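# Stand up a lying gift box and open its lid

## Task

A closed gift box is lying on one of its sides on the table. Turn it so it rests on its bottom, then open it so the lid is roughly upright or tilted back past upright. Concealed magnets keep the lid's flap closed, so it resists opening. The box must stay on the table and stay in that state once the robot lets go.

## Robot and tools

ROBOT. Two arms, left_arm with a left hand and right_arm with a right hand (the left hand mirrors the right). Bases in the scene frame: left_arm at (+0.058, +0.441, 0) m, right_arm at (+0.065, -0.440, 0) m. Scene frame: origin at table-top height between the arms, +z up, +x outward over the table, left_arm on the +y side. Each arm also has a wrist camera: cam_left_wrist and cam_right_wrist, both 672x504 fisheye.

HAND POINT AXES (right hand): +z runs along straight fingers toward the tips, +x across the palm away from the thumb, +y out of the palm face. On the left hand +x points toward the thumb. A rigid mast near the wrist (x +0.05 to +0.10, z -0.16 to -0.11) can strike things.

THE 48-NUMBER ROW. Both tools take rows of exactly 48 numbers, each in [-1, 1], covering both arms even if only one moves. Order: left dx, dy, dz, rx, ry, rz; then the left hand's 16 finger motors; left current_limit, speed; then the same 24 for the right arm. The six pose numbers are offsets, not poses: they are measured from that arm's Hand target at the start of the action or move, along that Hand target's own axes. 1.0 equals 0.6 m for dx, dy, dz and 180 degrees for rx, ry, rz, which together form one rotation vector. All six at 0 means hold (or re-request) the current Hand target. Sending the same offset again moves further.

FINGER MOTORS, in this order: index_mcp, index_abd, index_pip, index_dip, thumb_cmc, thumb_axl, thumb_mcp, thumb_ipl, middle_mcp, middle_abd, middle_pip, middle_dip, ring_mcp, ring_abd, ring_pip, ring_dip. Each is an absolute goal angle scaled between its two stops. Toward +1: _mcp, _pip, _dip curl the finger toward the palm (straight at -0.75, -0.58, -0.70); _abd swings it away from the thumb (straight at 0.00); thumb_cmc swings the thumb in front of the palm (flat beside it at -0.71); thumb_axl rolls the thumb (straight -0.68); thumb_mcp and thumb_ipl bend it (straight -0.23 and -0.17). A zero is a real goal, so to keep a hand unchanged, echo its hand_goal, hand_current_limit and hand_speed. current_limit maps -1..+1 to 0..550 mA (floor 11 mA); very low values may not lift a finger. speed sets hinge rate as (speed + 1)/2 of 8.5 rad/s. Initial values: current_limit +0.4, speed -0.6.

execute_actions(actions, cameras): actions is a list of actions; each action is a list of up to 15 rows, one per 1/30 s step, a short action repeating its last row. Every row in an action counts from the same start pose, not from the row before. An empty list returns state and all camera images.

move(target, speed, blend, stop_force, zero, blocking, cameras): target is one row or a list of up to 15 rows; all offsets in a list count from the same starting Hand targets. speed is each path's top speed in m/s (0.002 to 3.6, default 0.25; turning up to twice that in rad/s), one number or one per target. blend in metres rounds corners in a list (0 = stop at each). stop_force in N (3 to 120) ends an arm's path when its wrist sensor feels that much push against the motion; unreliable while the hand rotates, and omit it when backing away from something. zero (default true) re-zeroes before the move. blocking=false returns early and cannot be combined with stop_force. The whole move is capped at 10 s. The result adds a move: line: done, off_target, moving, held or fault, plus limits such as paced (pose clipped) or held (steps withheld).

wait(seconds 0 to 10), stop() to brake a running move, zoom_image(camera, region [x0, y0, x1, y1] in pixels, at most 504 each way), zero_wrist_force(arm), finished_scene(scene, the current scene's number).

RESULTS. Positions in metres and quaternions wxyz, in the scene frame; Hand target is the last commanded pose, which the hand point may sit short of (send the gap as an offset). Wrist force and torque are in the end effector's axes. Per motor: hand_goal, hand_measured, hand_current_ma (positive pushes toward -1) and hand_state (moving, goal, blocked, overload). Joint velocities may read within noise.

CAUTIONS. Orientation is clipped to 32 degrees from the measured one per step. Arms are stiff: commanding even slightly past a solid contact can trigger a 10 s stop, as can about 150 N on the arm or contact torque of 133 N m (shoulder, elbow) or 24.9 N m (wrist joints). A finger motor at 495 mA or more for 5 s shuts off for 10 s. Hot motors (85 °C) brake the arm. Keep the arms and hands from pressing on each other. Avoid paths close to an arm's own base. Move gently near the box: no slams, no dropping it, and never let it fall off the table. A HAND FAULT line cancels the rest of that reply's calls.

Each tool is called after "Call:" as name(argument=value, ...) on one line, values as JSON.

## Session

Call:
execute_actions(actions=[])

Scene clock: 0.00 s.
left_arm: end_effector_position=(+0.4653, +0.5212, +0.2300) hand_goal=(-0.754, +0.000, -0.576, -0.696, -0.714, -0.678, -0.226, -0.168, -0.754, +0.000, -0.576, -0.696, -0.754, +0.000, -0.576, -0.696) hand_measured=(-0.754, +0.000, -0.576, -0.696, -0.714, -0.678, -0.226, -0.168, -0.754, +0.000, -0.576, -0.696, -0.754, +0.000, -0.576, -0.696) hand_current_ma=(+0, +0, +0, +0, +0, +0, +0, +0, +0, +0, +0, +0, +0, +0, +0, +0) hand_state=(goal, goal, goal, goal, goal, goal, goal, goal, goal, goal, goal, goal, goal, goal, goal, goal) hand_current_limit=0.40 hand_speed=-0.60 end_effector_quat_wxyz=(+0.000, +0.005, +1.000, +0.000) | right_arm: end_effector_position=(+0.4708, -0.5277, +0.2300) hand_goal=(-0.754, +0.000, -0.576, -0.696, -0.714, -0.678, -0.226, -0.168, -0.754, +0.000, -0.576, -0.696, -0.754, +0.000, -0.576, -0.696) hand_measured=(-0.754, +0.000, -0.576, -0.696, -0.714, -0.678, -0.226, -0.168, -0.754, +0.000, -0.576, -0.696, -0.754, +0.000, -0.576, -0.696) hand_current_ma=(+0, +0, +0, +0, +0, +0, +0, +0, +0, +0, +0, +0, +0, +0, +0, +0) hand_state=(goal, goal, goal, goal, goal, goal, goal, goal, goal, goal, goal, goal, goal, goal, goal, goal) hand_current_limit=0.40 hand_speed=-0.60 end_effector_quat_wxyz=(+0.000, +1.000, -0.003, +0.000)
Joint positions: left_arm=[3.458 -1.419 -2.042 -1.252 1.571 -1.255] | right_arm=[-0.316 -1.723 2.042 -1.89 -1.571 1.255]
Joint velocities: within noise
Joint torques (N m): no reading
Motor temperatures (°C): left_arm=[31 32 31 39 33 35] | right_arm=[28 38 29 32 33 35]
Wrist force (N): no reading
Wrist torque (N m): no reading
Wrist force, peak (N): no reading
Hand target: left_arm +0.4653, +0.5212, +0.2300; +0.000, +0.005, +1.000, +0.000 | right_arm +0.4708, -0.5277, +0.2300; +0.000, +1.000, -0.003, +0.000

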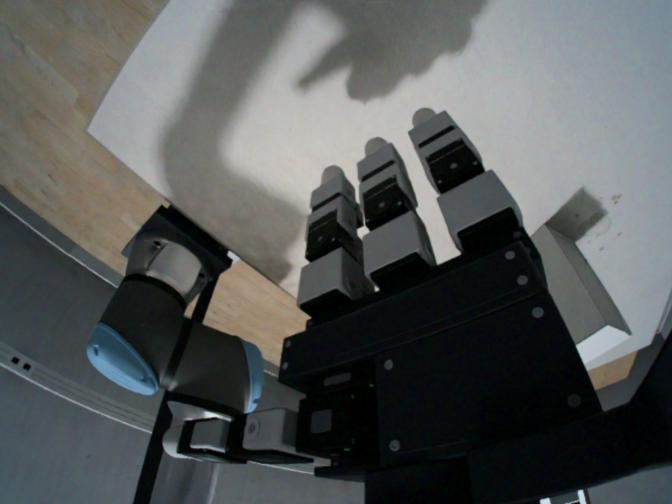

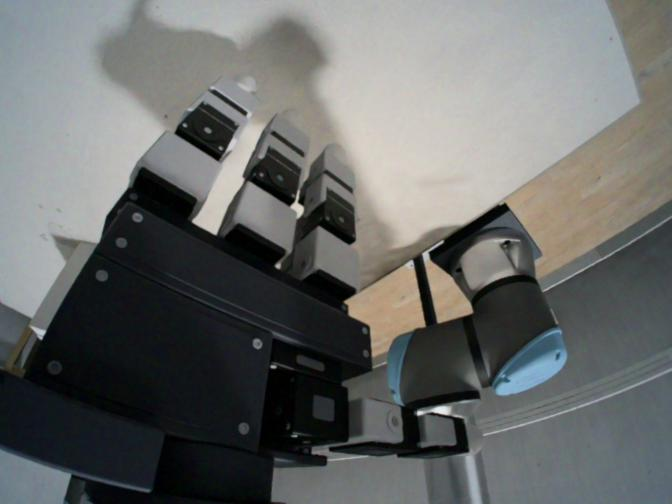

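Call:
move(target=[0.025,-0.283,-0.2,0,0,-0.5,-0.754,0,-0.576,-0.696,0.571,-0.678,-0.226,-0.168,-0.754,0,-0.576,-0.696,-0.754,0,-0.576,-0.696,0.76,-0.6,0,0,0,0,0,0,-0.754,0,-0.576,-0.696,0.571,-0.678,-0.226,-0.168,-0.754,0,-0.576,-0.696,-0.754,0,-0.576,-0.696,0.78,-0.6], speed=0.5, cameras=["all"])

Scene clock: 27.27 s.
left_arm: end_effector_position=(+0.4484, +0.3516, +0.3500) hand_goal=(-0.754, +0.000, -0.576, -0.696, +0.570, -0.678, -0.226, -0.168, -0.754, +0.000, -0.576, -0.696, -0.754, +0.000, -0.576, -0.696) hand_measured=(-0.754, +0.000, -0.576, -0.696, +0.568, -0.678, -0.224, -0.168, -0.754, +0.000, -0.576, -0.696, -0.754, +0.000, -0.576, -0.696) hand_current_ma=(+0, +0, +0, +0, -1, +0, +1, +0, +0, +0, +0, +0, +0, +0, +0, +0) hand_state=(goal, goal, goal, goal, goal, goal, goal, goal, goal, goal, goal, goal, goal, goal, goal, goal) hand_current_limit=0.76 hand_speed=-0.60 end_effector_quat_wxyz=(+0.000, +0.703, -0.711, +0.000) | right_arm: end_effector_position=(+0.4708, -0.5277, +0.2300) hand_goal=(-0.754, +0.000, -0.576, -0.696, +0.570, -0.678, -0.226, -0.168, -0.754, +0.000, -0.576, -0.696, -0.754, +0.000, -0.576, -0.696) hand_measured=(-0.754, +0.000, -0.576, -0.696, +0.568, -0.678, -0.224, -0.168, -0.754, +0.000, -0.576, -0.696, -0.754, +0.000, -0.576, -0.696) hand_current_ma=(+2, +0, -2, +0, -8, +2, +8, +1, +2, +0, -2, +0, +2, +0, -2, +0) hand_state=(goal, goal, goal, goal, goal, goal, goal, goal, goal, goal, goal, goal, goal, goal, goal, goal) hand_current_limit=0.78 hand_speed=-0.60 end_effector_quat_wxyz=(+0.000, +1.000, -0.003, +0.000)
Joint positions: left_arm=[3.293 -1.499 -1.66 -1.553 1.571 -2.99] | right_arm=[-0.316 -1.723 2.042 -1.89 -1.571 1.255]
Joint torques (N m): left_arm=[-12.35 24.72 32.54 -0.08 1.55 -1.96] | right_arm=[-1.13 -16.5 -22.21 -2.42 -0.02 0.4]
Wrist force (N): left_arm=[0.1 0.6 0.3] | right_arm=[0.0 -0.2 0.0]
Wrist torque (N m): left_arm=[0.14 0.05 -0.01] | right_arm=[0.03 -0.06 0.00]
Wrist force, peak (N): left_arm=[0.3 0.8 0.2] | right_arm=[-0.4 -0.3 0.0]
Hand target: left_arm +0.4484, +0.3516, +0.3500; +0.000, +0.703, -0.711, +0.000 | right_arm +0.4708, -0.5277, +0.2300; +0.000, +1.000, -0.003, +0.000
Off the commanded pose: left_arm 0.000 m, 0 deg | right_arm 0.000 m, 0 deg.
move: done
camera_calibration:
cam_left_wrist: T_world_to_cam=[[0.614811, 0.788326, -0.023452, -0.579346], [0.57886, -0.430854, 0.692304, -0.393283], [0.535657, -0.439212, -0.721224, 0.293094], [0, 0, 0, 1]] pos_world=[0.426846, 0.415996, 0.470071]

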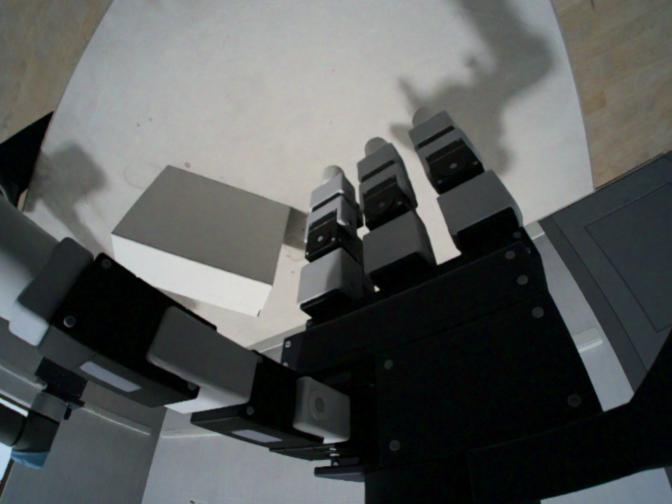

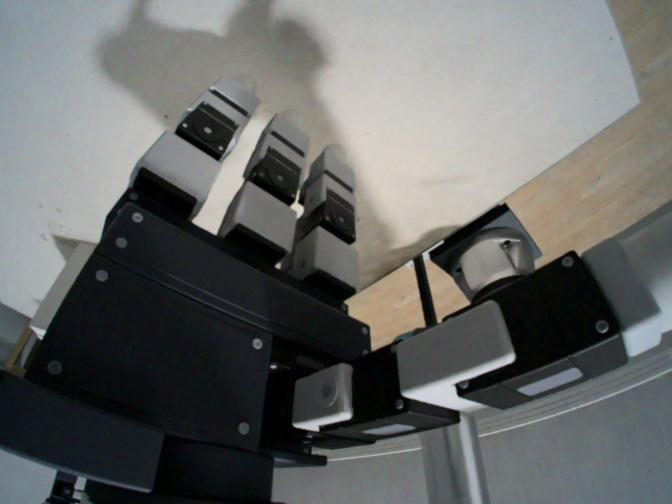

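Call:
zoom_image(camera="cam_left_wrist", region=[90, 140, 350, 335])

Call:
zoom_image(camera="cam_right_wrist", region=[0, 200, 200, 400])

Scaled by 1.938 from the camera's 672x504 image, which has a finer 960x720 frame.

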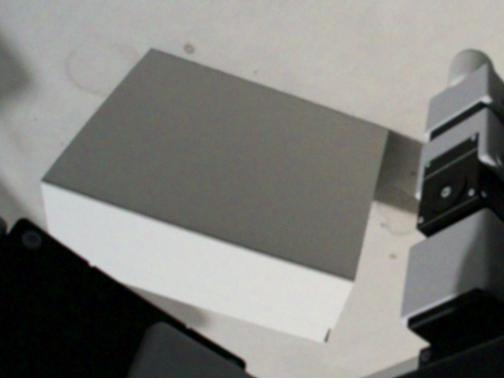

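Scaled by 2.520 from the camera's 672x504 image, which has a finer 960x720 frame.

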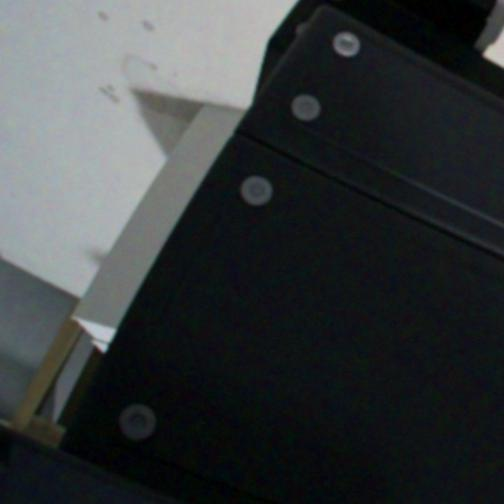

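Call:
move(target=[0,0,0,0,0,0,-0.754,0,-0.576,-0.696,0.571,-0.678,-0.226,-0.168,-0.754,0,-0.576,-0.696,-0.754,0,-0.576,-0.696,0.76,-0.6,0.05,-0.297,-0.25,0,0,0.5,-0.754,0,-0.576,-0.696,0.571,-0.678,-0.226,-0.168,-0.754,0,-0.576,-0.696,-0.754,0,-0.576,-0.696,0.78,-0.6], speed=0.5, cameras=["cam_right_wrist"])

Scene clock: 59.97 s.
left_arm: end_effector_position=(+0.4484, +0.3516, +0.3500) hand_goal=(-0.754, +0.000, -0.576, -0.696, +0.570, -0.678, -0.226, -0.168, -0.754, +0.000, -0.576, -0.696, -0.754, +0.000, -0.576, -0.696) hand_measured=(-0.754, +0.000, -0.576, -0.696, +0.568, -0.678, -0.224, -0.168, -0.754, +0.000, -0.576, -0.696, -0.754, +0.000, -0.576, -0.696) hand_current_ma=(+0, +0, +0, +0, -1, +0, +1, +0, +0, +0, +0, +0, +0, +0, +0, +0) hand_state=(goal, goal, goal, goal, goal, goal, goal, goal, goal, goal, goal, goal, goal, goal, goal, goal) hand_current_limit=0.76 hand_speed=-0.60 end_effector_quat_wxyz=(+0.000, +0.703, -0.711, +0.000) | right_arm: end_effector_position=(+0.5019, -0.3497, +0.3800) hand_goal=(-0.754, +0.000, -0.576, -0.696, +0.570, -0.678, -0.226, -0.168, -0.754, +0.000, -0.576, -0.696, -0.754, +0.000, -0.576, -0.696) hand_measured=(-0.754, +0.000, -0.576, -0.696, +0.568, -0.678, -0.224, -0.168, -0.754, +0.000, -0.576, -0.696, -0.754, +0.000, -0.576, -0.696) hand_current_ma=(+2, +0, -2, +0, -7, +2, +9, +1, +2, +0, -2, +0, +2, +0, -2, +0) hand_state=(goal, goal, goal, goal, goal, goal, goal, goal, goal, goal, goal, goal, goal, goal, goal, goal) hand_current_limit=0.78 hand_speed=-0.60 end_effector_quat_wxyz=(+0.000, +0.705, -0.709, +0.000)
Joint positions: left_arm=[3.293 -1.499 -1.66 -1.553 1.571 -2.99] | right_arm=[-0.122 -1.529 1.472 -1.514 -1.571 3.019]
Joint torques (N m): left_arm=[-13.38 23.2 33.22 -0.07 1.6 -1.69] | right_arm=[11.73 -12.31 -28.46 0.04 -2.12 1.87]
Wrist force (N): left_arm=[0.2 0.7 0.0] | right_arm=[0.2 0.0 -0.5]
Wrist torque (N m): left_arm=[0.18 0.03 0.00] | right_arm=[0.13 -0.06 -0.02]
Wrist force, peak (N): left_arm=[0.2 0.8 0.3] | right_arm=[0.2 -0.3 -0.8]
Hand target: left_arm +0.4484, +0.3516, +0.3500; +0.000, +0.703, -0.711, +0.000 | right_arm +0.5019, -0.3497, +0.3800; +0.000, +0.705, -0.709, +0.000
Off the commanded pose: left_arm 0.000 m, 0 deg | right_arm 0.000 m, 0 deg.
move: done
camera_calibration:
cam_right_wrist: T_world_to_cam=[[-0.663467, 0.748158, -0.00843926, 0.62753], [0.49261, 0.445281, 0.747703, -0.42482], [0.563158, 0.491919, -0.663979, 0.265306], [0, 0, 0, 1]] pos_world=[0.476207, -0.410836, 0.499093]
Images, in order (width x height): cam_right_wrist 672x504.

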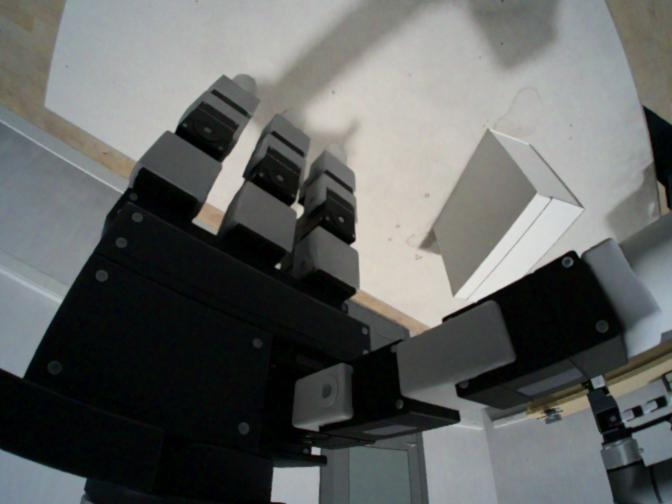

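Call:
zoom_image(camera="cam_right_wrist", region=[410, 110, 610, 310])

Scaled by 2.520 from the camera's 672x504 image, which has a finer 960x720 frame.

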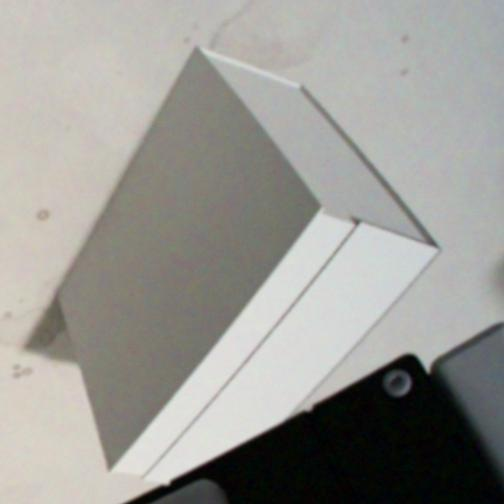

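Call:
move(target=[0.087,0.038,0.083,-0.2476,0.4228,-0.551,-1,0,-0.576,-0.696,0.571,-0.678,-0.226,-0.168,-1,0,-0.576,-0.696,-1,0,-0.576,-0.696,0.76,-0.6,-0.378,-0.268,0.083,-0.2256,-0.1329,0.3209,-0.754,0,-0.576,-0.696,0.571,-0.678,-0.226,-0.168,-0.754,0,-0.576,-0.696,-0.754,0,-0.576,-0.696,0.78,-0.6], speed=0.5, cameras=["all"])

Scene clock: 127.23 s.
left_arm: end_effector_position=(+0.4251, +0.2997, +0.3002) hand_goal=(-1.000, +0.000, -0.576, -0.696, +0.570, -0.678, -0.226, -0.168, -1.000, +0.000, -0.576, -0.696, -1.000, +0.000, -0.576, -0.696) hand_measured=(-1.000, +0.000, -0.576, -0.696, +0.570, -0.678, -0.224, -0.168, -1.000, +0.000, -0.576, -0.696, -1.000, +0.000, -0.576, -0.696) hand_current_ma=(+0, +0, +0, +0, +0, +0, +1, +0, +0, +0, +0, +0, +0, +0, +0, +0) hand_state=(goal, goal, goal, goal, goal, goal, goal, goal, goal, goal, goal, goal, goal, goal, goal, goal) hand_current_limit=0.76 hand_speed=-0.60 end_effector_quat_wxyz=(+0.590, +0.769, +0.196, +0.151) | right_arm: end_effector_position=(+0.6640, -0.1239, +0.3302) hand_goal=(-0.754, +0.000, -0.576, -0.696, +0.570, -0.678, -0.226, -0.168, -0.754, +0.000, -0.576, -0.696, -0.754, +0.000, -0.576, -0.696) hand_measured=(-0.758, +0.000, -0.576, -0.696, +0.568, -0.678, -0.224, -0.168, -0.758, +0.000, -0.576, -0.696, -0.758, +0.000, -0.576, -0.696) hand_current_ma=(-13, +0, -2, +0, -6, +2, +9, +1, -10, +0, -2, +0, -10, +0, -2, +0) hand_state=(goal, goal, goal, goal, goal, goal, goal, goal, goal, goal, goal, goal, goal, goal, goal, goal) hand_current_limit=0.78 hand_speed=-0.60 end_effector_quat_wxyz=(-0.095, -0.228, +0.895, +0.371)
Joint positions: left_arm=[4.009 -1.04 -2.557 -2.032 0.439 -3.748] | right_arm=[-0.028 -1.068 1.215 -1.247 -0.916 4.017]
Joint torques (N m): left_arm=[13.38 2.61 14.93 -1.53 -2.47 -1.72] | right_arm=[10.99 -31.85 -16.39 -3.55 3.17 1.97]
Wrist force (N): left_arm=[-0.6 -0.2 -0.4] | right_arm=[0.9 -0.1 -0.1]
Wrist torque (N m): left_arm=[0.37 0.02 -0.07] | right_arm=[0.14 -0.15 0.06]
Wrist force, peak (N): left_arm=[-1.5 -0.5 -0.4] | right_arm=[1.0 0.2 0.1]
Hand target: left_arm +0.4251, +0.2996, +0.3002; +0.590, +0.769, +0.196, +0.151 | right_arm +0.6641, -0.1238, +0.3302; -0.095, -0.228, +0.895, +0.371
Off the commanded pose: left_arm 0.000 m, 0 deg | right_arm 0.000 m, 0 deg.
move: done
camera_calibration:
cam_left_wrist: T_world_to_cam=[[-0.762118, -0.263365, -0.591452, 0.545764], [-0.0204172, 0.922848, -0.384622, -0.195362], [0.647116, -0.281052, -0.708696, 0.148394], [0, 0, 0, 1]] pos_world=[0.31592, 0.365731, 0.352819]
cam_right_wrist: T_world_to_cam=[[0.424733, 0.776133, 0.466068, -0.310159], [0.812627, -0.553763, 0.181615, -0.717427], [0.399049, 0.301602, -0.865908, 0.182007], [0, 0, 0, 1]] pos_world=[0.642106, -0.211454, 0.432452]

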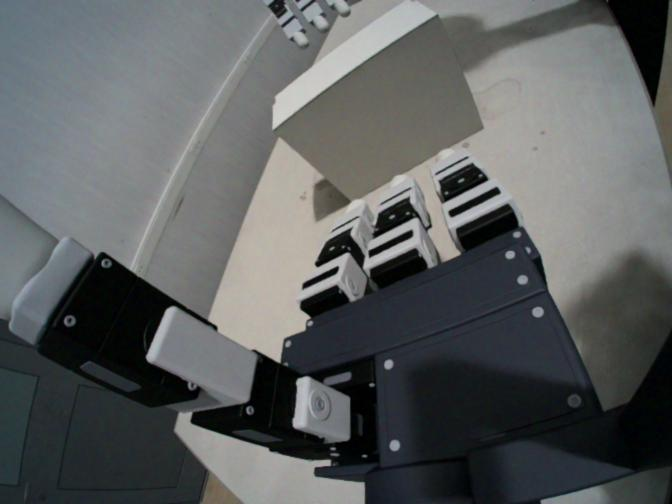

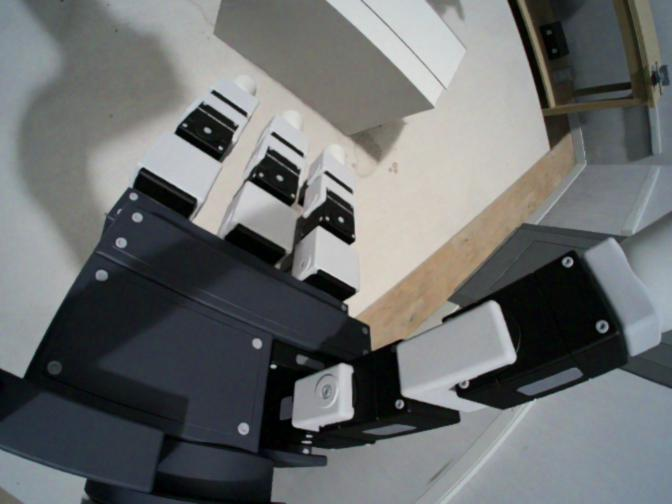

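Call:
move(target=[0,0.009,0.1563,0,0,0,-1,0,-0.576,-0.696,0.571,-0.678,-0.226,-0.168,-1,0,-0.576,-0.696,-1,0,-0.576,-0.696,0.76,-0.6,0,0.0931,0.1332,0,0,0,-0.754,0,-0.576,-0.696,0.571,-0.678,-0.226,-0.168,-0.754,0,-0.576,-0.696,-0.754,0,-0.576,-0.696,0.78,-0.6], speed=0.15, cameras=["all"])

Scene clock: 146.70 s.
left_arm: end_effector_position=(+0.4690, +0.2191, +0.2812) hand_goal=(-1.000, +0.000, -0.576, -0.696, +0.570, -0.678, -0.226, -0.168, -1.000, +0.000, -0.576, -0.696, -1.000, +0.000, -0.576, -0.696) hand_measured=(-1.000, +0.000, -0.576, -0.696, +0.570, -0.678, -0.224, -0.168, -1.000, +0.000, -0.576, -0.696, -1.000, +0.000, -0.576, -0.696) hand_current_ma=(+0, +0, +0, +0, +0, +0, +1, +0, +0, +0, +0, +0, +0, +0, +0, +0) hand_state=(goal, goal, goal, goal, goal, goal, goal, goal, goal, goal, goal, goal, goal, goal, goal, goal) hand_current_limit=0.76 hand_speed=-0.60 end_effector_quat_wxyz=(+0.590, +0.769, +0.195, +0.149) | right_arm: end_effector_position=(+0.6181, -0.0395, +0.3132) hand_goal=(-0.754, +0.000, -0.576, -0.696, +0.570, -0.678, -0.226, -0.168, -0.754, +0.000, -0.576, -0.696, -0.754, +0.000, -0.576, -0.696) hand_measured=(-0.758, +0.000, -0.576, -0.696, +0.568, -0.678, -0.224, -0.168, -0.758, +0.000, -0.576, -0.696, -0.758, +0.000, -0.576, -0.696) hand_current_ma=(-15, +0, -2, +0, -6, +2, +9, +1, -12, +0, -2, +0, -12, +0, -2, +0) hand_state=(goal, goal, goal, goal, goal, goal, goal, goal, goal, goal, goal, goal, goal, goal, goal, goal) hand_current_limit=0.78 hand_speed=-0.60 end_effector_quat_wxyz=(-0.095, -0.228, +0.895, +0.371)
Joint positions: left_arm=[3.592 -1.48 -2.75 -0.272 0.269 -4.93] | right_arm=[0.1 -1.129 1.373 -1.439 -0.863 4.167]
Joint torques (N m): left_arm=[-12.69 0.54 6.11 4.35 -3.39 -1.7] | right_arm=[11.3 -57.94 -15.51 -3.97 3.56 1.87]
Wrist force (N): left_arm=[-1.1 0.1 -0.5] | right_arm=[1.2 -0.2 0.8]
Wrist torque (N m): left_arm=[0.38 0.09 -0.11] | right_arm=[0.02 -0.19 0.07]
Wrist force, peak (N): left_arm=[-1.6 0.1 -0.1] | right_arm=[1.2 0.3 1.4]
Hand target: left_arm +0.4692, +0.2189, +0.2811; +0.590, +0.769, +0.196, +0.151 | right_arm +0.6181, -0.0395, +0.3132; -0.095, -0.228, +0.895, +0.371
Off the commanded pose: left_arm 0.000 m, 0 deg | right_arm 0.000 m, 0 deg.
move: done
camera_calibration:
cam_left_wrist: T_world_to_cam=[[-0.763543, -0.260957, -0.59068, 0.546806], [-0.0186113, 0.923223, -0.383813, -0.12858], [0.645488, -0.282064, -0.709778, 0.0852136], [0, 0, 0, 1]] pos_world=[0.360113, 0.285437, 0.33412]
cam_right_wrist: T_world_to_cam=[[0.424898, 0.776022, 0.466102, -0.348253], [0.812541, -0.55392, 0.181522, -0.630207], [0.399048, 0.301598, -0.865909, 0.160218], [0, 0, 0, 1]] pos_world=[0.596106, -0.127154, 0.415452]

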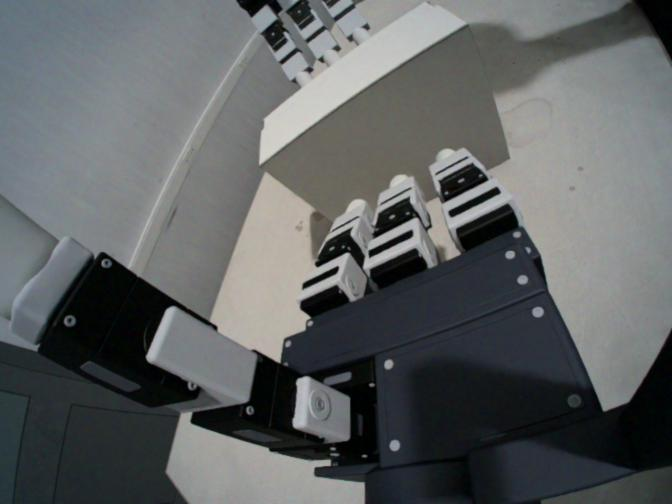

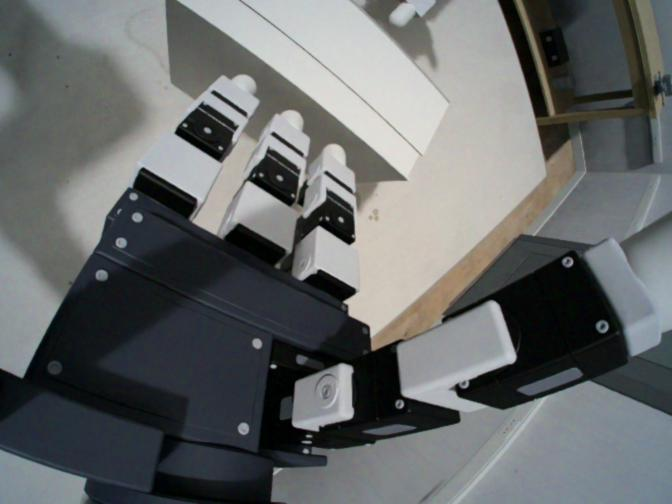

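Call:
move(target=[0,0,0,0,0,0,-1,0,-0.576,-0.696,0.571,-0.678,-0.226,-0.168,-1,0,-0.576,-0.696,-1,0,-0.576,-0.696,0.76,-0.6,0,0.0625,0.0554,0,0,0,-0.754,0,-0.576,-0.696,0.571,-0.678,-0.226,-0.168,-0.754,0,-0.576,-0.696,-0.754,0,-0.576,-0.696,0.78,-0.6], speed=0.03, cameras=["all"])

Scene clock: 153.80 s.
left_arm: end_effector_position=(+0.4690, +0.2191, +0.2812) hand_goal=(-1.000, +0.000, -0.576, -0.696, +0.570, -0.678, -0.226, -0.168, -1.000, +0.000, -0.576, -0.696, -1.000, +0.000, -0.576, -0.696) hand_measured=(-1.000, +0.000, -0.576, -0.696, +0.570, -0.678, -0.224, -0.168, -1.000, +0.000, -0.576, -0.696, -1.000, +0.000, -0.576, -0.696) hand_current_ma=(+0, +0, +0, +0, +0, +0, +1, +0, +0, +0, +0, +0, +0, +0, +0, +0) hand_state=(goal, goal, goal, goal, goal, goal, goal, goal, goal, goal, goal, goal, goal, goal, goal, goal) hand_current_limit=0.76 hand_speed=-0.60 end_effector_quat_wxyz=(+0.590, +0.769, +0.196, +0.150) | right_arm: end_effector_position=(+0.5942, +0.0042, +0.3162) hand_goal=(-0.754, +0.000, -0.576, -0.696, +0.570, -0.678, -0.226, -0.168, -0.754, +0.000, -0.576, -0.696, -0.754, +0.000, -0.576, -0.696) hand_measured=(-0.762, +0.000, -0.578, -0.696, +0.568, -0.678, -0.224, -0.168, -0.762, +0.000, -0.578, -0.696, -0.762, +0.000, -0.578, -0.696) hand_current_ma=(-29, +0, -4, +0, -6, +2, +9, +1, -27, +0, -5, +0, -27, +0, -6, +0) hand_state=(goal, goal, goal, goal, goal, goal, goal, goal, goal, goal, goal, goal, goal, goal, goal, goal) hand_current_limit=0.78 hand_speed=-0.60 end_effector_quat_wxyz=(-0.095, -0.228, +0.895, +0.371)
Joint positions: left_arm=[3.592 -1.48 -2.75 -0.272 0.269 -4.93] | right_arm=[0.172 -1.151 1.412 -1.515 -0.839 4.257]
Joint torques (N m): left_arm=[-12.82 -0.23 6.15 4.45 -3.31 -1.68] | right_arm=[10.9 -57.66 -16.78 -3.97 4.03 1.81]
Wrist force (N): left_arm=[-1.2 0.1 -0.7] | right_arm=[1.0 -0.8 -0.1]
Wrist torque (N m): left_arm=[0.38 0.09 -0.11] | right_arm=[0.20 -0.12 0.04]
Wrist force, peak (N): left_arm=[-1.3 0.2 -0.8] | right_arm=[1.2 -0.1 0.9]
Hand target: left_arm +0.4690, +0.2191, +0.2812; +0.590, +0.769, +0.196, +0.150 | right_arm +0.5941, +0.0044, +0.3163; -0.095, -0.228, +0.895, +0.371
Off the commanded pose: left_arm 0.000 m, 0 deg | right_arm 0.000 m, 0 deg.
move: done
camera_calibration:
cam_left_wrist: T_world_to_cam=[[-0.763506, -0.260973, -0.590722, 0.546811], [-0.0185868, 0.923213, -0.38384, -0.128577], [0.645534, -0.282084, -0.709729, 0.0851863], [0, 0, 0, 1]] pos_world=[0.360113, 0.285436, 0.33412]
cam_right_wrist: T_world_to_cam=[[0.424834, 0.776065, 0.466089, -0.373405], [0.812574, -0.55386, 0.181558, -0.587235], [0.399048, 0.3016, -0.865909, 0.159133], [0, 0, 0, 1]] pos_world=[0.572306, -0.0834538, 0.418452]

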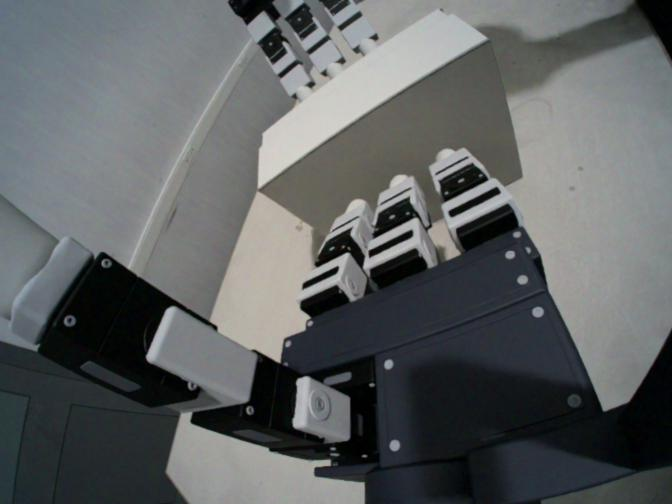

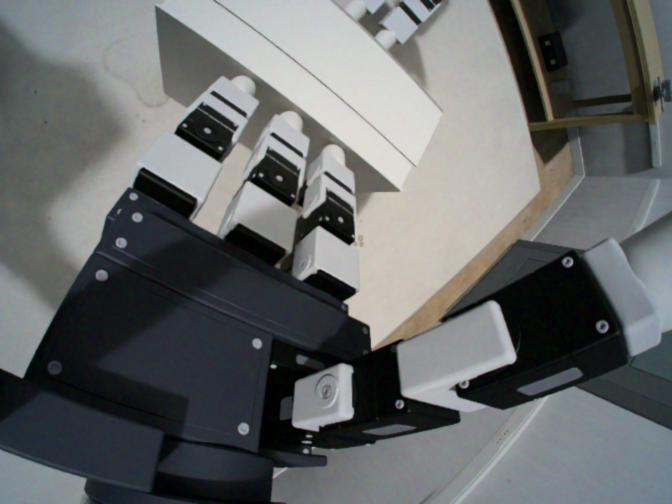

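Call:
move(target=[0,-0.2012,0.0539,0,0,0,-1,0,-0.576,-0.696,0.571,-0.678,-0.226,-0.168,-1,0,-0.576,-0.696,-1,0,-0.576,-0.696,0.76,-0.6,0,0,0,0,0,0,-0.754,0,-0.576,-0.696,0.571,-0.678,-0.226,-0.168,-0.754,0,-0.576,-0.696,-0.754,0,-0.576,-0.696,0.78,-0.6], speed=0.15)

Call:
move(target=[0,0.015,0.056,0,0,0,-1,0,-0.576,-0.696,0.571,-0.678,-0.226,-0.168,-1,0,-0.576,-0.696,-1,0,-0.576,-0.696,0.76,-0.6,0,0,0,0,0,0,-0.754,0,-0.576,-0.696,0.571,-0.678,-0.226,-0.168,-0.754,0,-0.576,-0.696,-0.754,0,-0.576,-0.696,0.78,-0.6], speed=0.015, stop_force=3, cameras=["all"])

Scene clock: 185.37 s.
left_arm: end_effector_position=(+0.4687, +0.2194, +0.1563) hand_goal=(-1.000, +0.000, -0.576, -0.696, +0.570, -0.678, -0.226, -0.168, -1.000, +0.000, -0.576, -0.696, -1.000, +0.000, -0.576, -0.696) hand_measured=(-1.000, +0.000, -0.576, -0.696, +0.570, -0.678, -0.224, -0.168, -1.000, +0.000, -0.576, -0.696, -1.000, +0.000, -0.576, -0.696) hand_current_ma=(+0, +0, +0, +0, +0, +0, +1, +0, +0, +0, +0, +0, +0, +0, +0, +0) hand_state=(goal, goal, goal, goal, goal, goal, goal, goal, goal, goal, goal, goal, goal, goal, goal, goal) hand_current_limit=0.76 hand_speed=-0.60 end_effector_quat_wxyz=(+0.589, +0.770, +0.194, +0.148) | right_arm: end_effector_position=(+0.5941, +0.0044, +0.3163) hand_goal=(-0.754, +0.000, -0.576, -0.696, +0.570, -0.678, -0.226, -0.168, -0.754, +0.000, -0.576, -0.696, -0.754, +0.000, -0.576, -0.696) hand_measured=(-0.762, +0.000, -0.578, -0.696, +0.568, -0.678, -0.224, -0.168, -0.762, +0.000, -0.578, -0.696, -0.762, +0.000, -0.578, -0.696) hand_current_ma=(-29, +0, -4, +0, -6, +2, +9, +1, -27, +0, -5, +0, -27, +0, -6, +0) hand_state=(goal, goal, goal, goal, goal, goal, goal, goal, goal, goal, goal, goal, goal, goal, goal, goal) hand_current_limit=0.78 hand_speed=-0.60 end_effector_quat_wxyz=(-0.095, -0.228, +0.895, +0.371)
Joint positions: left_arm=[3.595 -2.284 -2.779 0.54 0.269 -4.909] | right_arm=[0.172 -1.152 1.413 -1.515 -0.839 4.257]
Joint torques (N m): left_arm=[-12.69 14.91 2.77 4.33 -3.45 -1.65] | right_arm=[12.5 -57.25 -16.49 -4.11 3.78 1.88]
Wrist force (N): left_arm=[-1.0 0.3 -0.7] | right_arm=[0.9 -1.0 -0.2]
Wrist torque (N m): left_arm=[0.42 0.06 -0.11] | right_arm=[0.19 -0.10 0.03]
Wrist force, peak (N): left_arm=[-1.2 -0.2 -1.2] | right_arm=[1.5 -1.1 -0.1]
Hand target: left_arm +0.4688, +0.2193, +0.1563; +0.590, +0.769, +0.196, +0.150 | right_arm +0.5941, +0.0044, +0.3163; -0.095, -0.228, +0.895, +0.371
Off the commanded pose: left_arm 0.000 m, 0 deg | right_arm 0.000 m, 0 deg.
move: done

Scene clock: 188.80 s.
left_arm: end_effector_position=(+0.4854, +0.1887, +0.1562) hand_goal=(-1.000, +0.000, -0.576, -0.696, +0.570, -0.678, -0.226, -0.168, -1.000, +0.000, -0.576, -0.696, -1.000, +0.000, -0.576, -0.696) hand_measured=(-1.000, +0.000, -0.576, -0.696, +0.570, -0.678, -0.224, -0.168, -1.000, +0.000, -0.576, -0.696, -1.000, +0.000, -0.576, -0.696) hand_current_ma=(+0, +0, +0, +0, +0, +0, +1, +0, +0, +0, +0, +0, +0, +0, +0, +0) hand_state=(goal, goal, goal, goal, goal, goal, goal, goal, goal, goal, goal, goal, goal, goal, goal, goal) hand_current_limit=0.76 hand_speed=-0.60 end_effector_quat_wxyz=(+0.590, +0.769, +0.196, +0.150) | right_arm: end_effector_position=(+0.5941, +0.0044, +0.3163) hand_goal=(-0.754, +0.000, -0.576, -0.696, +0.570, -0.678, -0.226, -0.168, -0.754, +0.000, -0.576, -0.696, -0.754, +0.000, -0.576, -0.696) hand_measured=(-0.762, +0.000, -0.578, -0.696, +0.568, -0.678, -0.224, -0.168, -0.762, +0.000, -0.578, -0.696, -0.762, +0.000, -0.578, -0.696) hand_current_ma=(-29, +0, -4, +0, -6, +2, +9, +1, -27, +0, -5, +0, -27, +0, -6, +0) hand_state=(goal, goal, goal, goal, goal, goal, goal, goal, goal, goal, goal, goal, goal, goal, goal, goal) hand_current_limit=0.78 hand_speed=-0.60 end_effector_quat_wxyz=(-0.095, -0.228, +0.895, +0.371)
Joint positions: left_arm=[3.456 -2.419 -2.649 0.976 0.325 -5.359] | right_arm=[0.172 -1.152 1.413 -1.515 -0.839 4.257]
Joint torques (N m): left_arm=[-12.96 19.2 2.57 4.25 -0.05 -1.76] | right_arm=[12.24 -58.26 -15.91 -4.23 3.6 1.77]
Wrist force (N): left_arm=[-0.9 -0.1 -1.0] | right_arm=[1.1 -0.8 0.0]
Wrist torque (N m): left_arm=[0.41 0.05 -0.10] | right_arm=[0.20 -0.13 0.05]
Wrist force, peak (N): left_arm=[-1.2 0.1 -1.0] | right_arm=[1.2 -1.0 -0.5]
Hand target: left_arm +0.4854, +0.1887, +0.1562; +0.590, +0.769, +0.196, +0.150 | right_arm +0.5941, +0.0044, +0.3163; -0.095, -0.228, +0.895, +0.371
Off the commanded pose: left_arm 0.000 m, 0 deg | right_arm 0.000 m, 0 deg.
move: done
camera_calibration:
cam_left_wrist: T_world_to_cam=[[-0.763506, -0.260973, -0.590722, 0.47755], [-0.0185868, 0.923213, -0.38384, -0.14813], [0.645534, -0.282084, -0.709729, -0.0228557], [0, 0, 0, 1]] pos_world=[0.376613, 0.254936, 0.20902]
cam_right_wrist: T_world_to_cam=[[0.424898, 0.776022, 0.466102, -0.373641], [0.812541, -0.55392, 0.181522, -0.586959], [0.399048, 0.301598, -0.865909, 0.159083], [0, 0, 0, 1]] pos_world=[0.572206, -0.0831538, 0.418452]

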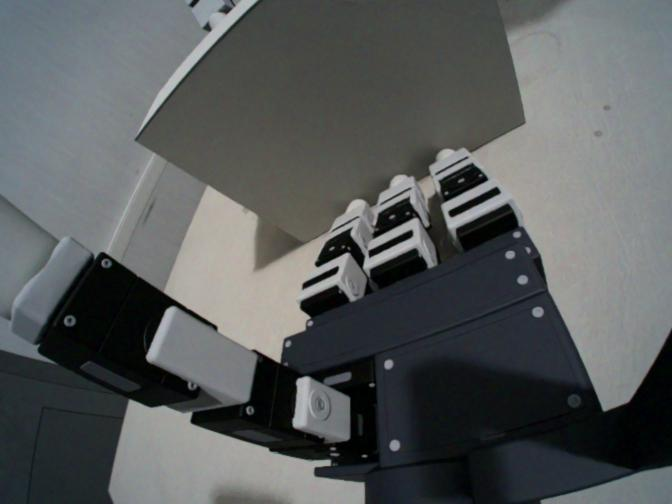

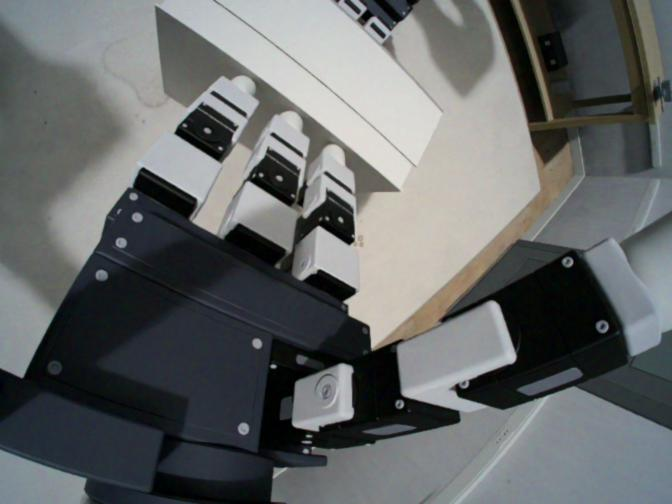

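Call:
move(target=[0,0.0075,0.028,0,0,0,-1,0,-0.576,-0.696,0.571,-0.678,-0.226,-0.168,-1,0,-0.576,-0.696,-1,0,-0.576,-0.696,0.76,-0.6,0,0,0,0,0,0,-0.754,0,-0.576,-0.696,0.571,-0.678,-0.226,-0.168,-0.754,0,-0.576,-0.696,-0.754,0,-0.576,-0.696,0.78,-0.6], speed=0.01, stop_force=3, cameras=["cam_left_wrist"])

Scene clock: 194.47 s.
left_arm: end_effector_position=(+0.4858, +0.1880, +0.1562) hand_goal=(-1.000, +0.000, -0.576, -0.696, +0.570, -0.678, -0.226, -0.168, -1.000, +0.000, -0.576, -0.696, -1.000, +0.000, -0.576, -0.696) hand_measured=(-1.000, +0.000, -0.578, -0.696, +0.570, -0.678, -0.224, -0.168, -1.000, +0.000, -0.578, -0.696, -1.000, +0.000, -0.576, -0.696) hand_current_ma=(+0, +0, +0, +0, +0, +0, +1, +0, +0, +0, +0, +0, +0, +0, +0, +0) hand_state=(goal, goal, goal, goal, goal, goal, goal, goal, goal, goal, goal, goal, goal, goal, goal, goal) hand_current_limit=0.76 hand_speed=-0.60 end_effector_quat_wxyz=(+0.590, +0.769, +0.195, +0.149) | right_arm: end_effector_position=(+0.5941, +0.0044, +0.3163) hand_goal=(-0.754, +0.000, -0.576, -0.696, +0.570, -0.678, -0.226, -0.168, -0.754, +0.000, -0.576, -0.696, -0.754, +0.000, -0.576, -0.696) hand_measured=(-0.762, +0.000, -0.578, -0.696, +0.568, -0.678, -0.224, -0.168, -0.762, +0.000, -0.578, -0.696, -0.762, +0.000, -0.578, -0.696) hand_current_ma=(-30, +0, -4, +0, -6, +2, +9, +1, -28, +0, -5, +0, -28, +0, -6, +0) hand_state=(goal, goal, goal, goal, goal, goal, goal, goal, goal, goal, goal, goal, goal, goal, goal, goal) hand_current_limit=0.78 hand_speed=-0.60 end_effector_quat_wxyz=(-0.095, -0.228, +0.895, +0.371)
Joint positions: left_arm=[3.453 -2.42 -2.646 0.981 0.327 -5.366] | right_arm=[0.172 -1.152 1.413 -1.515 -0.839 4.257]
Joint torques (N m): left_arm=[13.58 32.71 -13.01 0.11 -2.93 2.01] | right_arm=[12.14 -51.83 -16.1 -3.66 3.55 1.85]
Wrist force (N): left_arm=[-0.8 0.2 -1.3] | right_arm=[1.5 -0.2 -2.1]
Wrist torque (N m): left_arm=[0.40 0.08 -0.18] | right_arm=[0.25 -0.06 0.09]
Wrist force, peak (N): left_arm=[-0.6 0.5 -5.0] | right_arm=[1.4 -0.3 -2.6]
Hand target: left_arm +0.4858, +0.1880, +0.1562; +0.590, +0.769, +0.195, +0.149 (not the last commanded pose) | right_arm +0.5941, +0.0044, +0.3163; -0.095, -0.228, +0.895, +0.371
Off the commanded pose: left_arm 0.017 m, 0 deg | right_arm 0.000 m, 0 deg.
move: contact (left_arm)
camera_calibration:
cam_left_wrist: T_world_to_cam=[[-0.763563, -0.260825, -0.590713, 0.477655], [-0.0184485, 0.923232, -0.3838, -0.147542], [0.64547, -0.282158, -0.709758, -0.0232622], [0, 0, 0, 1]] pos_world=[0.377013, 0.254237, 0.20902]
Images, in order (width x height): cam_left_wrist 672x504.

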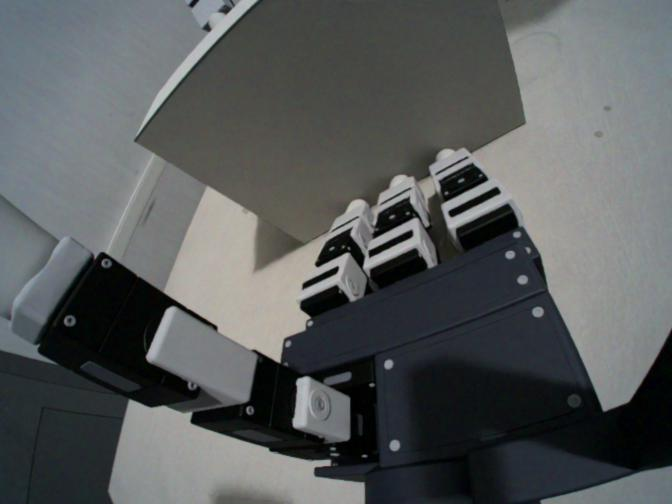

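Call:
move(target=[0,0,0,0,0,0,-1,0,-0.576,-0.696,0.571,-0.678,-0.226,-0.168,-1,0,-0.576,-0.696,-1,0,-0.576,-0.696,0.76,-0.6,0,0.1179,0.0518,0,0,0,-0.754,0,-0.576,-0.696,0.571,-0.678,-0.226,-0.168,-0.754,0,-0.576,-0.696,-0.754,0,-0.576,-0.696,0.78,-0.6], speed=0.03, cameras=["all"])

Scene clock: 207.73 s.
left_arm: end_effector_position=(+0.4858, +0.1880, +0.1562) hand_goal=(-1.000, +0.000, -0.576, -0.696, +0.570, -0.678, -0.226, -0.168, -1.000, +0.000, -0.576, -0.696, -1.000, +0.000, -0.576, -0.696) hand_measured=(-1.000, +0.000, -0.586, -0.700, +0.570, -0.678, -0.224, -0.168, -1.000, +0.000, -0.584, -0.700, -1.000, +0.000, -0.584, -0.698) hand_current_ma=(+0, +0, -5, -1, +0, +0, +1, +0, +0, +0, -5, -1, +0, +0, -4, -1) hand_state=(goal, goal, goal, goal, goal, goal, goal, goal, goal, goal, goal, goal, goal, goal, goal, goal) hand_current_limit=0.76 hand_speed=-0.60 end_effector_quat_wxyz=(+0.590, +0.769, +0.195, +0.149) | right_arm: end_effector_position=(+0.5598, +0.0674, +0.3443) hand_goal=(-0.754, +0.000, -0.576, -0.696, +0.570, -0.678, -0.226, -0.168, -0.754, +0.000, -0.576, -0.696, -0.754, +0.000, -0.576, -0.696) hand_measured=(-0.762, +0.000, -0.578, -0.694, +0.568, -0.678, -0.224, -0.168, -0.760, +0.000, -0.578, -0.696, -0.760, +0.000, -0.576, -0.694) hand_current_ma=(-28, +0, -3, +3, -6, +2, +9, +1, -23, +0, -3, +3, -21, +0, -2, +4) hand_state=(goal, goal, goal, goal, goal, goal, goal, goal, goal, goal, goal, goal, goal, goal, goal, goal) hand_current_limit=0.78 hand_speed=-0.60 end_effector_quat_wxyz=(-0.095, -0.228, +0.895, +0.371)
Joint positions: left_arm=[3.453 -2.42 -2.646 0.981 0.327 -5.366] | right_arm=[0.279 -1.181 1.406 -1.574 -0.81 4.398]
Joint torques (N m): left_arm=[-5.05 24.65 -4.52 0.88 -1.66 2.07] | right_arm=[11.53 -56.62 -28 -4.37 3.81 1.86]
Wrist force (N): left_arm=[-1.0 -2.9 -0.7] | right_arm=[0.7 -0.3 0.2]
Wrist torque (N m): left_arm=[0.57 0.07 -0.14] | right_arm=[0.19 -0.09 0.00]
Wrist force, peak (N): left_arm=[-0.7 1.5 -9.0] | right_arm=[1.5 0.7 -5.9]
Hand target: left_arm +0.4858, +0.1880, +0.1562; +0.590, +0.769, +0.195, +0.149 | right_arm +0.5597, +0.0676, +0.3443; -0.095, -0.228, +0.895, +0.371
Off the commanded pose: left_arm 0.000 m, 0 deg | right_arm 0.000 m, 0 deg.
move: done
camera_calibration:
cam_left_wrist: T_world_to_cam=[[-0.763547, -0.260832, -0.590731, 0.47774], [-0.0185074, 0.923258, -0.383734, -0.147595], [0.645488, -0.282066, -0.709778, -0.0231889], [0, 0, 0, 1]] pos_world=[0.377013, 0.254337, 0.20912]
cam_right_wrist: T_world_to_cam=[[0.424834, 0.776065, 0.466089, -0.420924], [0.812574, -0.55386, 0.181558, -0.529226], [0.399048, 0.3016, -0.865909, 0.178054], [0, 0, 0, 1]] pos_world=[0.537806, -0.0201538, 0.446452]

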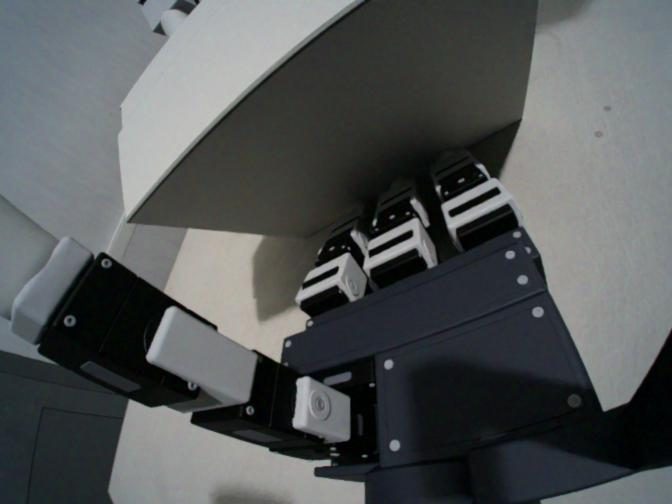

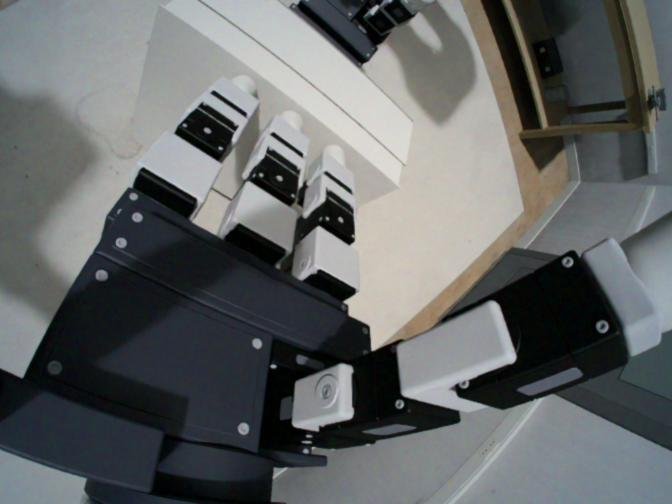

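Call:
move(target=[[0,-0.0479,-0.1787,0,0,0,-1,0,-0.576,-0.696,0.571,-0.678,-0.226,-0.168,-1,0,-0.576,-0.696,-1,0,-0.576,-0.696,0.76,-0.6,0,0,0,0,0,0,-0.754,0,-0.576,-0.696,0.571,-0.678,-0.226,-0.168,-0.754,0,-0.576,-0.696,-0.754,0,-0.576,-0.696,0.78,-0.6],[0,0.148,-0.2312,0,0,0,-1,0,-0.576,-0.696,0.571,-0.678,-0.226,-0.168,-1,0,-0.576,-0.696,-1,0,-0.576,-0.696,0.76,-0.6,0,0,0,0,0,0,-0.754,0,-0.576,-0.696,0.571,-0.678,-0.226,-0.168,-0.754,0,-0.576,-0.696,-0.754,0,-0.576,-0.696,0.78,-0.6],[0,0.164,-0.18,0,0,0,-1,0,-0.576,-0.696,0.571,-0.678,-0.226,-0.168,-1,0,-0.576,-0.696,-1,0,-0.576,-0.696,0.76,-0.6,0,0,0,0,0,0,-0.754,0,-0.576,-0.696,0.571,-0.678,-0.226,-0.168,-0.754,0,-0.576,-0.696,-0.754,0,-0.576,-0.696,0.78,-0.6]], speed=[0.08,0.2,0.06], cameras=["all"])

Scene clock: 229.67 s.
left_arm: end_effector_position=(+0.4648, +0.2285, +0.1570) hand_goal=(-1.000, +0.000, -0.576, -0.696, +0.570, -0.678, -0.226, -0.168, -1.000, +0.000, -0.576, -0.696, -1.000, +0.000, -0.576, -0.696) hand_measured=(-1.000, +0.000, -0.582, -0.700, +0.570, -0.678, -0.224, -0.168, -1.000, +0.000, -0.582, -0.700, -1.000, +0.000, -0.582, -0.698) hand_current_ma=(+0, +0, -2, -1, +0, +0, +1, +0, +0, +0, -3, -1, +0, +0, -3, -1) hand_state=(goal, goal, goal, goal, goal, goal, goal, goal, goal, goal, goal, goal, goal, goal, goal, goal) hand_current_limit=0.76 hand_speed=-0.60 end_effector_quat_wxyz=(+0.595, +0.757, +0.212, +0.167) | right_arm: end_effector_position=(+0.5597, +0.0676, +0.3443) hand_goal=(-0.754, +0.000, -0.576, -0.696, +0.570, -0.678, -0.226, -0.168, -0.754, +0.000, -0.576, -0.696, -0.754, +0.000, -0.576, -0.696) hand_measured=(-0.762, +0.000, -0.578, -0.694, +0.568, -0.678, -0.224, -0.168, -0.760, +0.000, -0.578, -0.696, -0.760, +0.000, -0.576, -0.694) hand_current_ma=(-28, +0, -3, +3, -6, +2, +9, +1, -23, +0, -3, +3, -21, +0, -2, +4) hand_state=(goal, goal, goal, goal, goal, goal, goal, goal, goal, goal, goal, goal, goal, goal, goal, goal) hand_current_limit=0.78 hand_speed=-0.60 end_effector_quat_wxyz=(-0.095, -0.228, +0.895, +0.371)
Joint positions: left_arm=[3.626 -2.417 -2.797 0.79 0.249 -5.009] | right_arm=[0.28 -1.181 1.406 -1.575 -0.81 4.398]
Joint torques (N m): left_arm=[-12.93 16.29 -0.11 4.25 -0.45 -1.53] | right_arm=[11.81 -56.94 -26.1 -4.23 3.17 1.92]
Wrist force (N): left_arm=[-0.9 -0.3 -1.2] | right_arm=[0.9 -0.4 0.3]
Wrist torque (N m): left_arm=[0.39 0.01 -0.08] | right_arm=[0.14 -0.12 0.02]
Wrist force, peak (N): left_arm=[-1.0 -0.5 -2.9] | right_arm=[0.9 -0.6 0.5]
Hand target: left_arm +0.4648, +0.2284, +0.1570; +0.595, +0.757, +0.212, +0.167 (not the last commanded pose) | right_arm +0.5597, +0.0676, +0.3443; -0.095, -0.228, +0.895, +0.371
Off the commanded pose: left_arm 0.127 m, 3 deg | right_arm 0.000 m, 0 deg.
led back after a hold (left arm): the arm was led back toward your command in small steps, so it may still be short of it.
move: held (left_arm; a check stopped the path); path passed 0 of 3 targets; limits=held
pose unreachable (left arm): on one or more control steps of this call, first in action 0 (counted from 0), this arm could not follow its commanded pose, so it was not sent that pose on those steps. It may still have moved: this result reports where it is.
cause: moving toward the commanded pose would bring two parts of the arm too close to each other (joints 3 (elbow) and 4 (wrist 1) lie between them).
camera_calibration:
cam_left_wrist: T_world_to_cam=[[-0.742121, -0.309449, -0.594557, 0.474406], [-0.05758, 0.9132, -0.403423, -0.161453], [0.667788, -0.265154, -0.695523, -0.0141055], [0, 0, 0, 1]] pos_world=[0.352189, 0.290503, 0.207117]
cam_right_wrist: T_world_to_cam=[[0.424898, 0.776022, 0.466102, -0.421124], [0.812541, -0.55392, 0.181522, -0.529019], [0.399048, 0.301598, -0.865909, 0.178121], [0, 0, 0, 1]] pos_world=[0.537706, -0.0199538, 0.446552]

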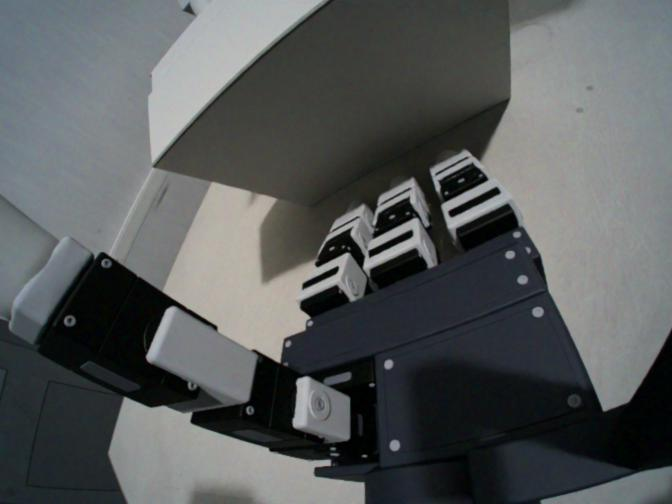

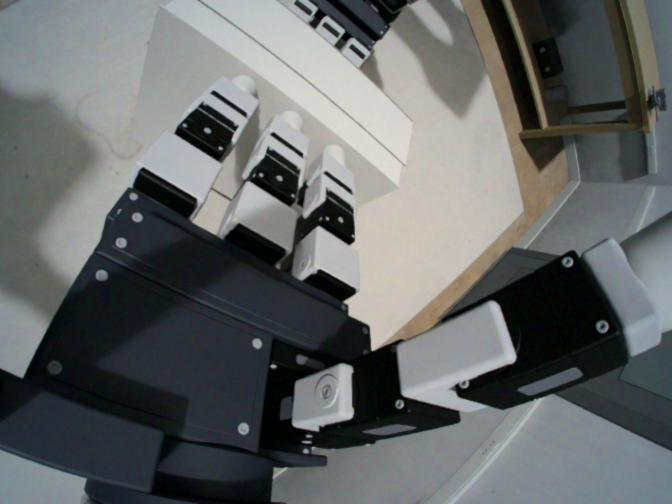

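Call:
move(target=[[0,0.104,-0.0623,0.0076,-0.0157,0.0036,-1,0,-0.576,-0.696,0.571,-0.678,-0.226,-0.168,-1,0,-0.576,-0.696,-1,0,-0.576,-0.696,0.76,-0.6,0,0,0,0,0,0,-0.754,0,-0.576,-0.696,0.571,-0.678,-0.226,-0.168,-0.754,0,-0.576,-0.696,-0.754,0,-0.576,-0.696,0.78,-0.6],[0,0.1788,-0.097,0.0076,-0.0157,0.0036,-1,0,-0.576,-0.696,0.571,-0.678,-0.226,-0.168,-1,0,-0.576,-0.696,-1,0,-0.576,-0.696,0.76,-0.6,0,0,0,0,0,0,-0.754,0,-0.576,-0.696,0.571,-0.678,-0.226,-0.168,-0.754,0,-0.576,-0.696,-0.754,0,-0.576,-0.696,0.78,-0.6]], speed=0.05, cameras=["all"])

Scene clock: 252.67 s.
left_arm: end_effector_position=(+0.4632, +0.2305, +0.1663) hand_goal=(-1.000, +0.000, -0.576, -0.696, +0.570, -0.678, -0.226, -0.168, -1.000, +0.000, -0.576, -0.696, -1.000, +0.000, -0.576, -0.696) hand_measured=(-1.000, +0.000, -0.582, -0.700, +0.570, -0.678, -0.224, -0.168, -1.000, +0.000, -0.582, -0.700, -1.000, +0.000, -0.582, -0.698) hand_current_ma=(+0, +0, -2, -1, +0, +0, +1, +0, +0, +0, -3, -1, +0, +0, -3, -1) hand_state=(goal, goal, goal, goal, goal, goal, goal, goal, goal, goal, goal, goal, goal, goal, goal, goal) hand_current_limit=0.76 hand_speed=-0.60 end_effector_quat_wxyz=(+0.595, +0.757, +0.212, +0.167) | right_arm: end_effector_position=(+0.5597, +0.0676, +0.3443) hand_goal=(-0.754, +0.000, -0.576, -0.696, +0.570, -0.678, -0.226, -0.168, -0.754, +0.000, -0.576, -0.696, -0.754, +0.000, -0.576, -0.696) hand_measured=(-0.762, +0.000, -0.578, -0.694, +0.568, -0.678, -0.224, -0.168, -0.760, +0.000, -0.578, -0.696, -0.760, +0.000, -0.576, -0.694) hand_current_ma=(-28, +0, -3, +3, -6, +2, +9, +1, -23, +0, -3, +3, -21, +0, -2, +4) hand_state=(goal, goal, goal, goal, goal, goal, goal, goal, goal, goal, goal, goal, goal, goal, goal, goal) hand_current_limit=0.78 hand_speed=-0.60 end_effector_quat_wxyz=(-0.095, -0.228, +0.895, +0.371)
Joint positions: left_arm=[3.637 -2.347 -2.817 0.703 0.246 -4.97] | right_arm=[0.28 -1.181 1.406 -1.575 -0.81 4.398]
Joint torques (N m): left_arm=[-13.31 15.47 0.25 4.31 -0.42 -1.71] | right_arm=[12.22 -56.48 -21.88 -4.3 1.88 1.91]
Wrist force (N): left_arm=[-1.1 -0.1 -1.1] | right_arm=[0.9 -0.4 0.3]
Wrist torque (N m): left_arm=[0.39 0.04 -0.09] | right_arm=[0.12 -0.12 0.01]
Wrist force, peak (N): left_arm=[-1.1 1.4 -1.5] | right_arm=[1.1 -0.3 0.2]
Hand target: left_arm +0.4632, +0.2305, +0.1662; +0.595, +0.757, +0.212, +0.167 (not the last commanded pose) | right_arm +0.5597, +0.0676, +0.3443; -0.095, -0.228, +0.895, +0.371
Off the commanded pose: left_arm 0.112 m, 3 deg | right_arm 0.000 m, 0 deg.
move: held (left_arm; a check stopped the path); path passed 0 of 2 targets; limits=held
pose unreachable (left arm): on one or more control steps of this call, first in action 0 (counted from 0), this arm could not follow its commanded pose, so it was not sent that pose on those steps. It may still have moved: this result reports where it is.
cause: moving toward the commanded pose would bring two parts of the arm too close to each other (joints 3 (elbow) and 4 (wrist 1) lie between them).
camera_calibration:
cam_left_wrist: T_world_to_cam=[[-0.740961, -0.310112, -0.595658, 0.479173], [-0.0577353, 0.913124, -0.403572, -0.159505], [0.669062, -0.264641, -0.694494, -0.00696238], [0, 0, 0, 1]] pos_world=[0.350498, 0.292402, 0.216216]
cam_right_wrist: T_world_to_cam=[[0.424898, 0.776022, 0.466102, -0.421124], [0.812541, -0.55392, 0.181522, -0.529019], [0.399048, 0.301598, -0.865909, 0.178121], [0, 0, 0, 1]] pos_world=[0.537706, -0.0199538, 0.446552]

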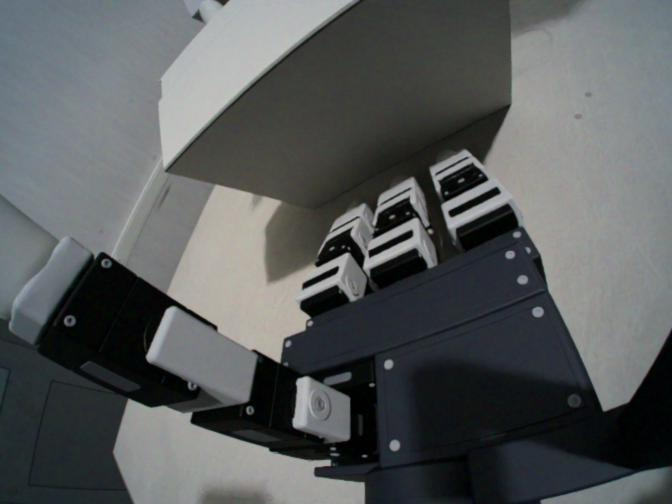

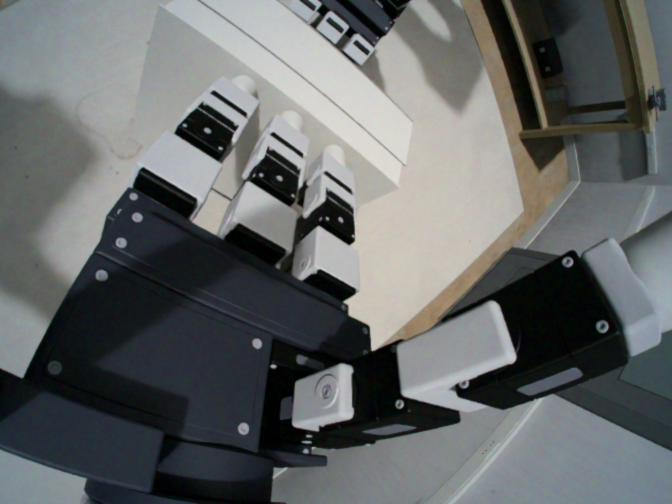

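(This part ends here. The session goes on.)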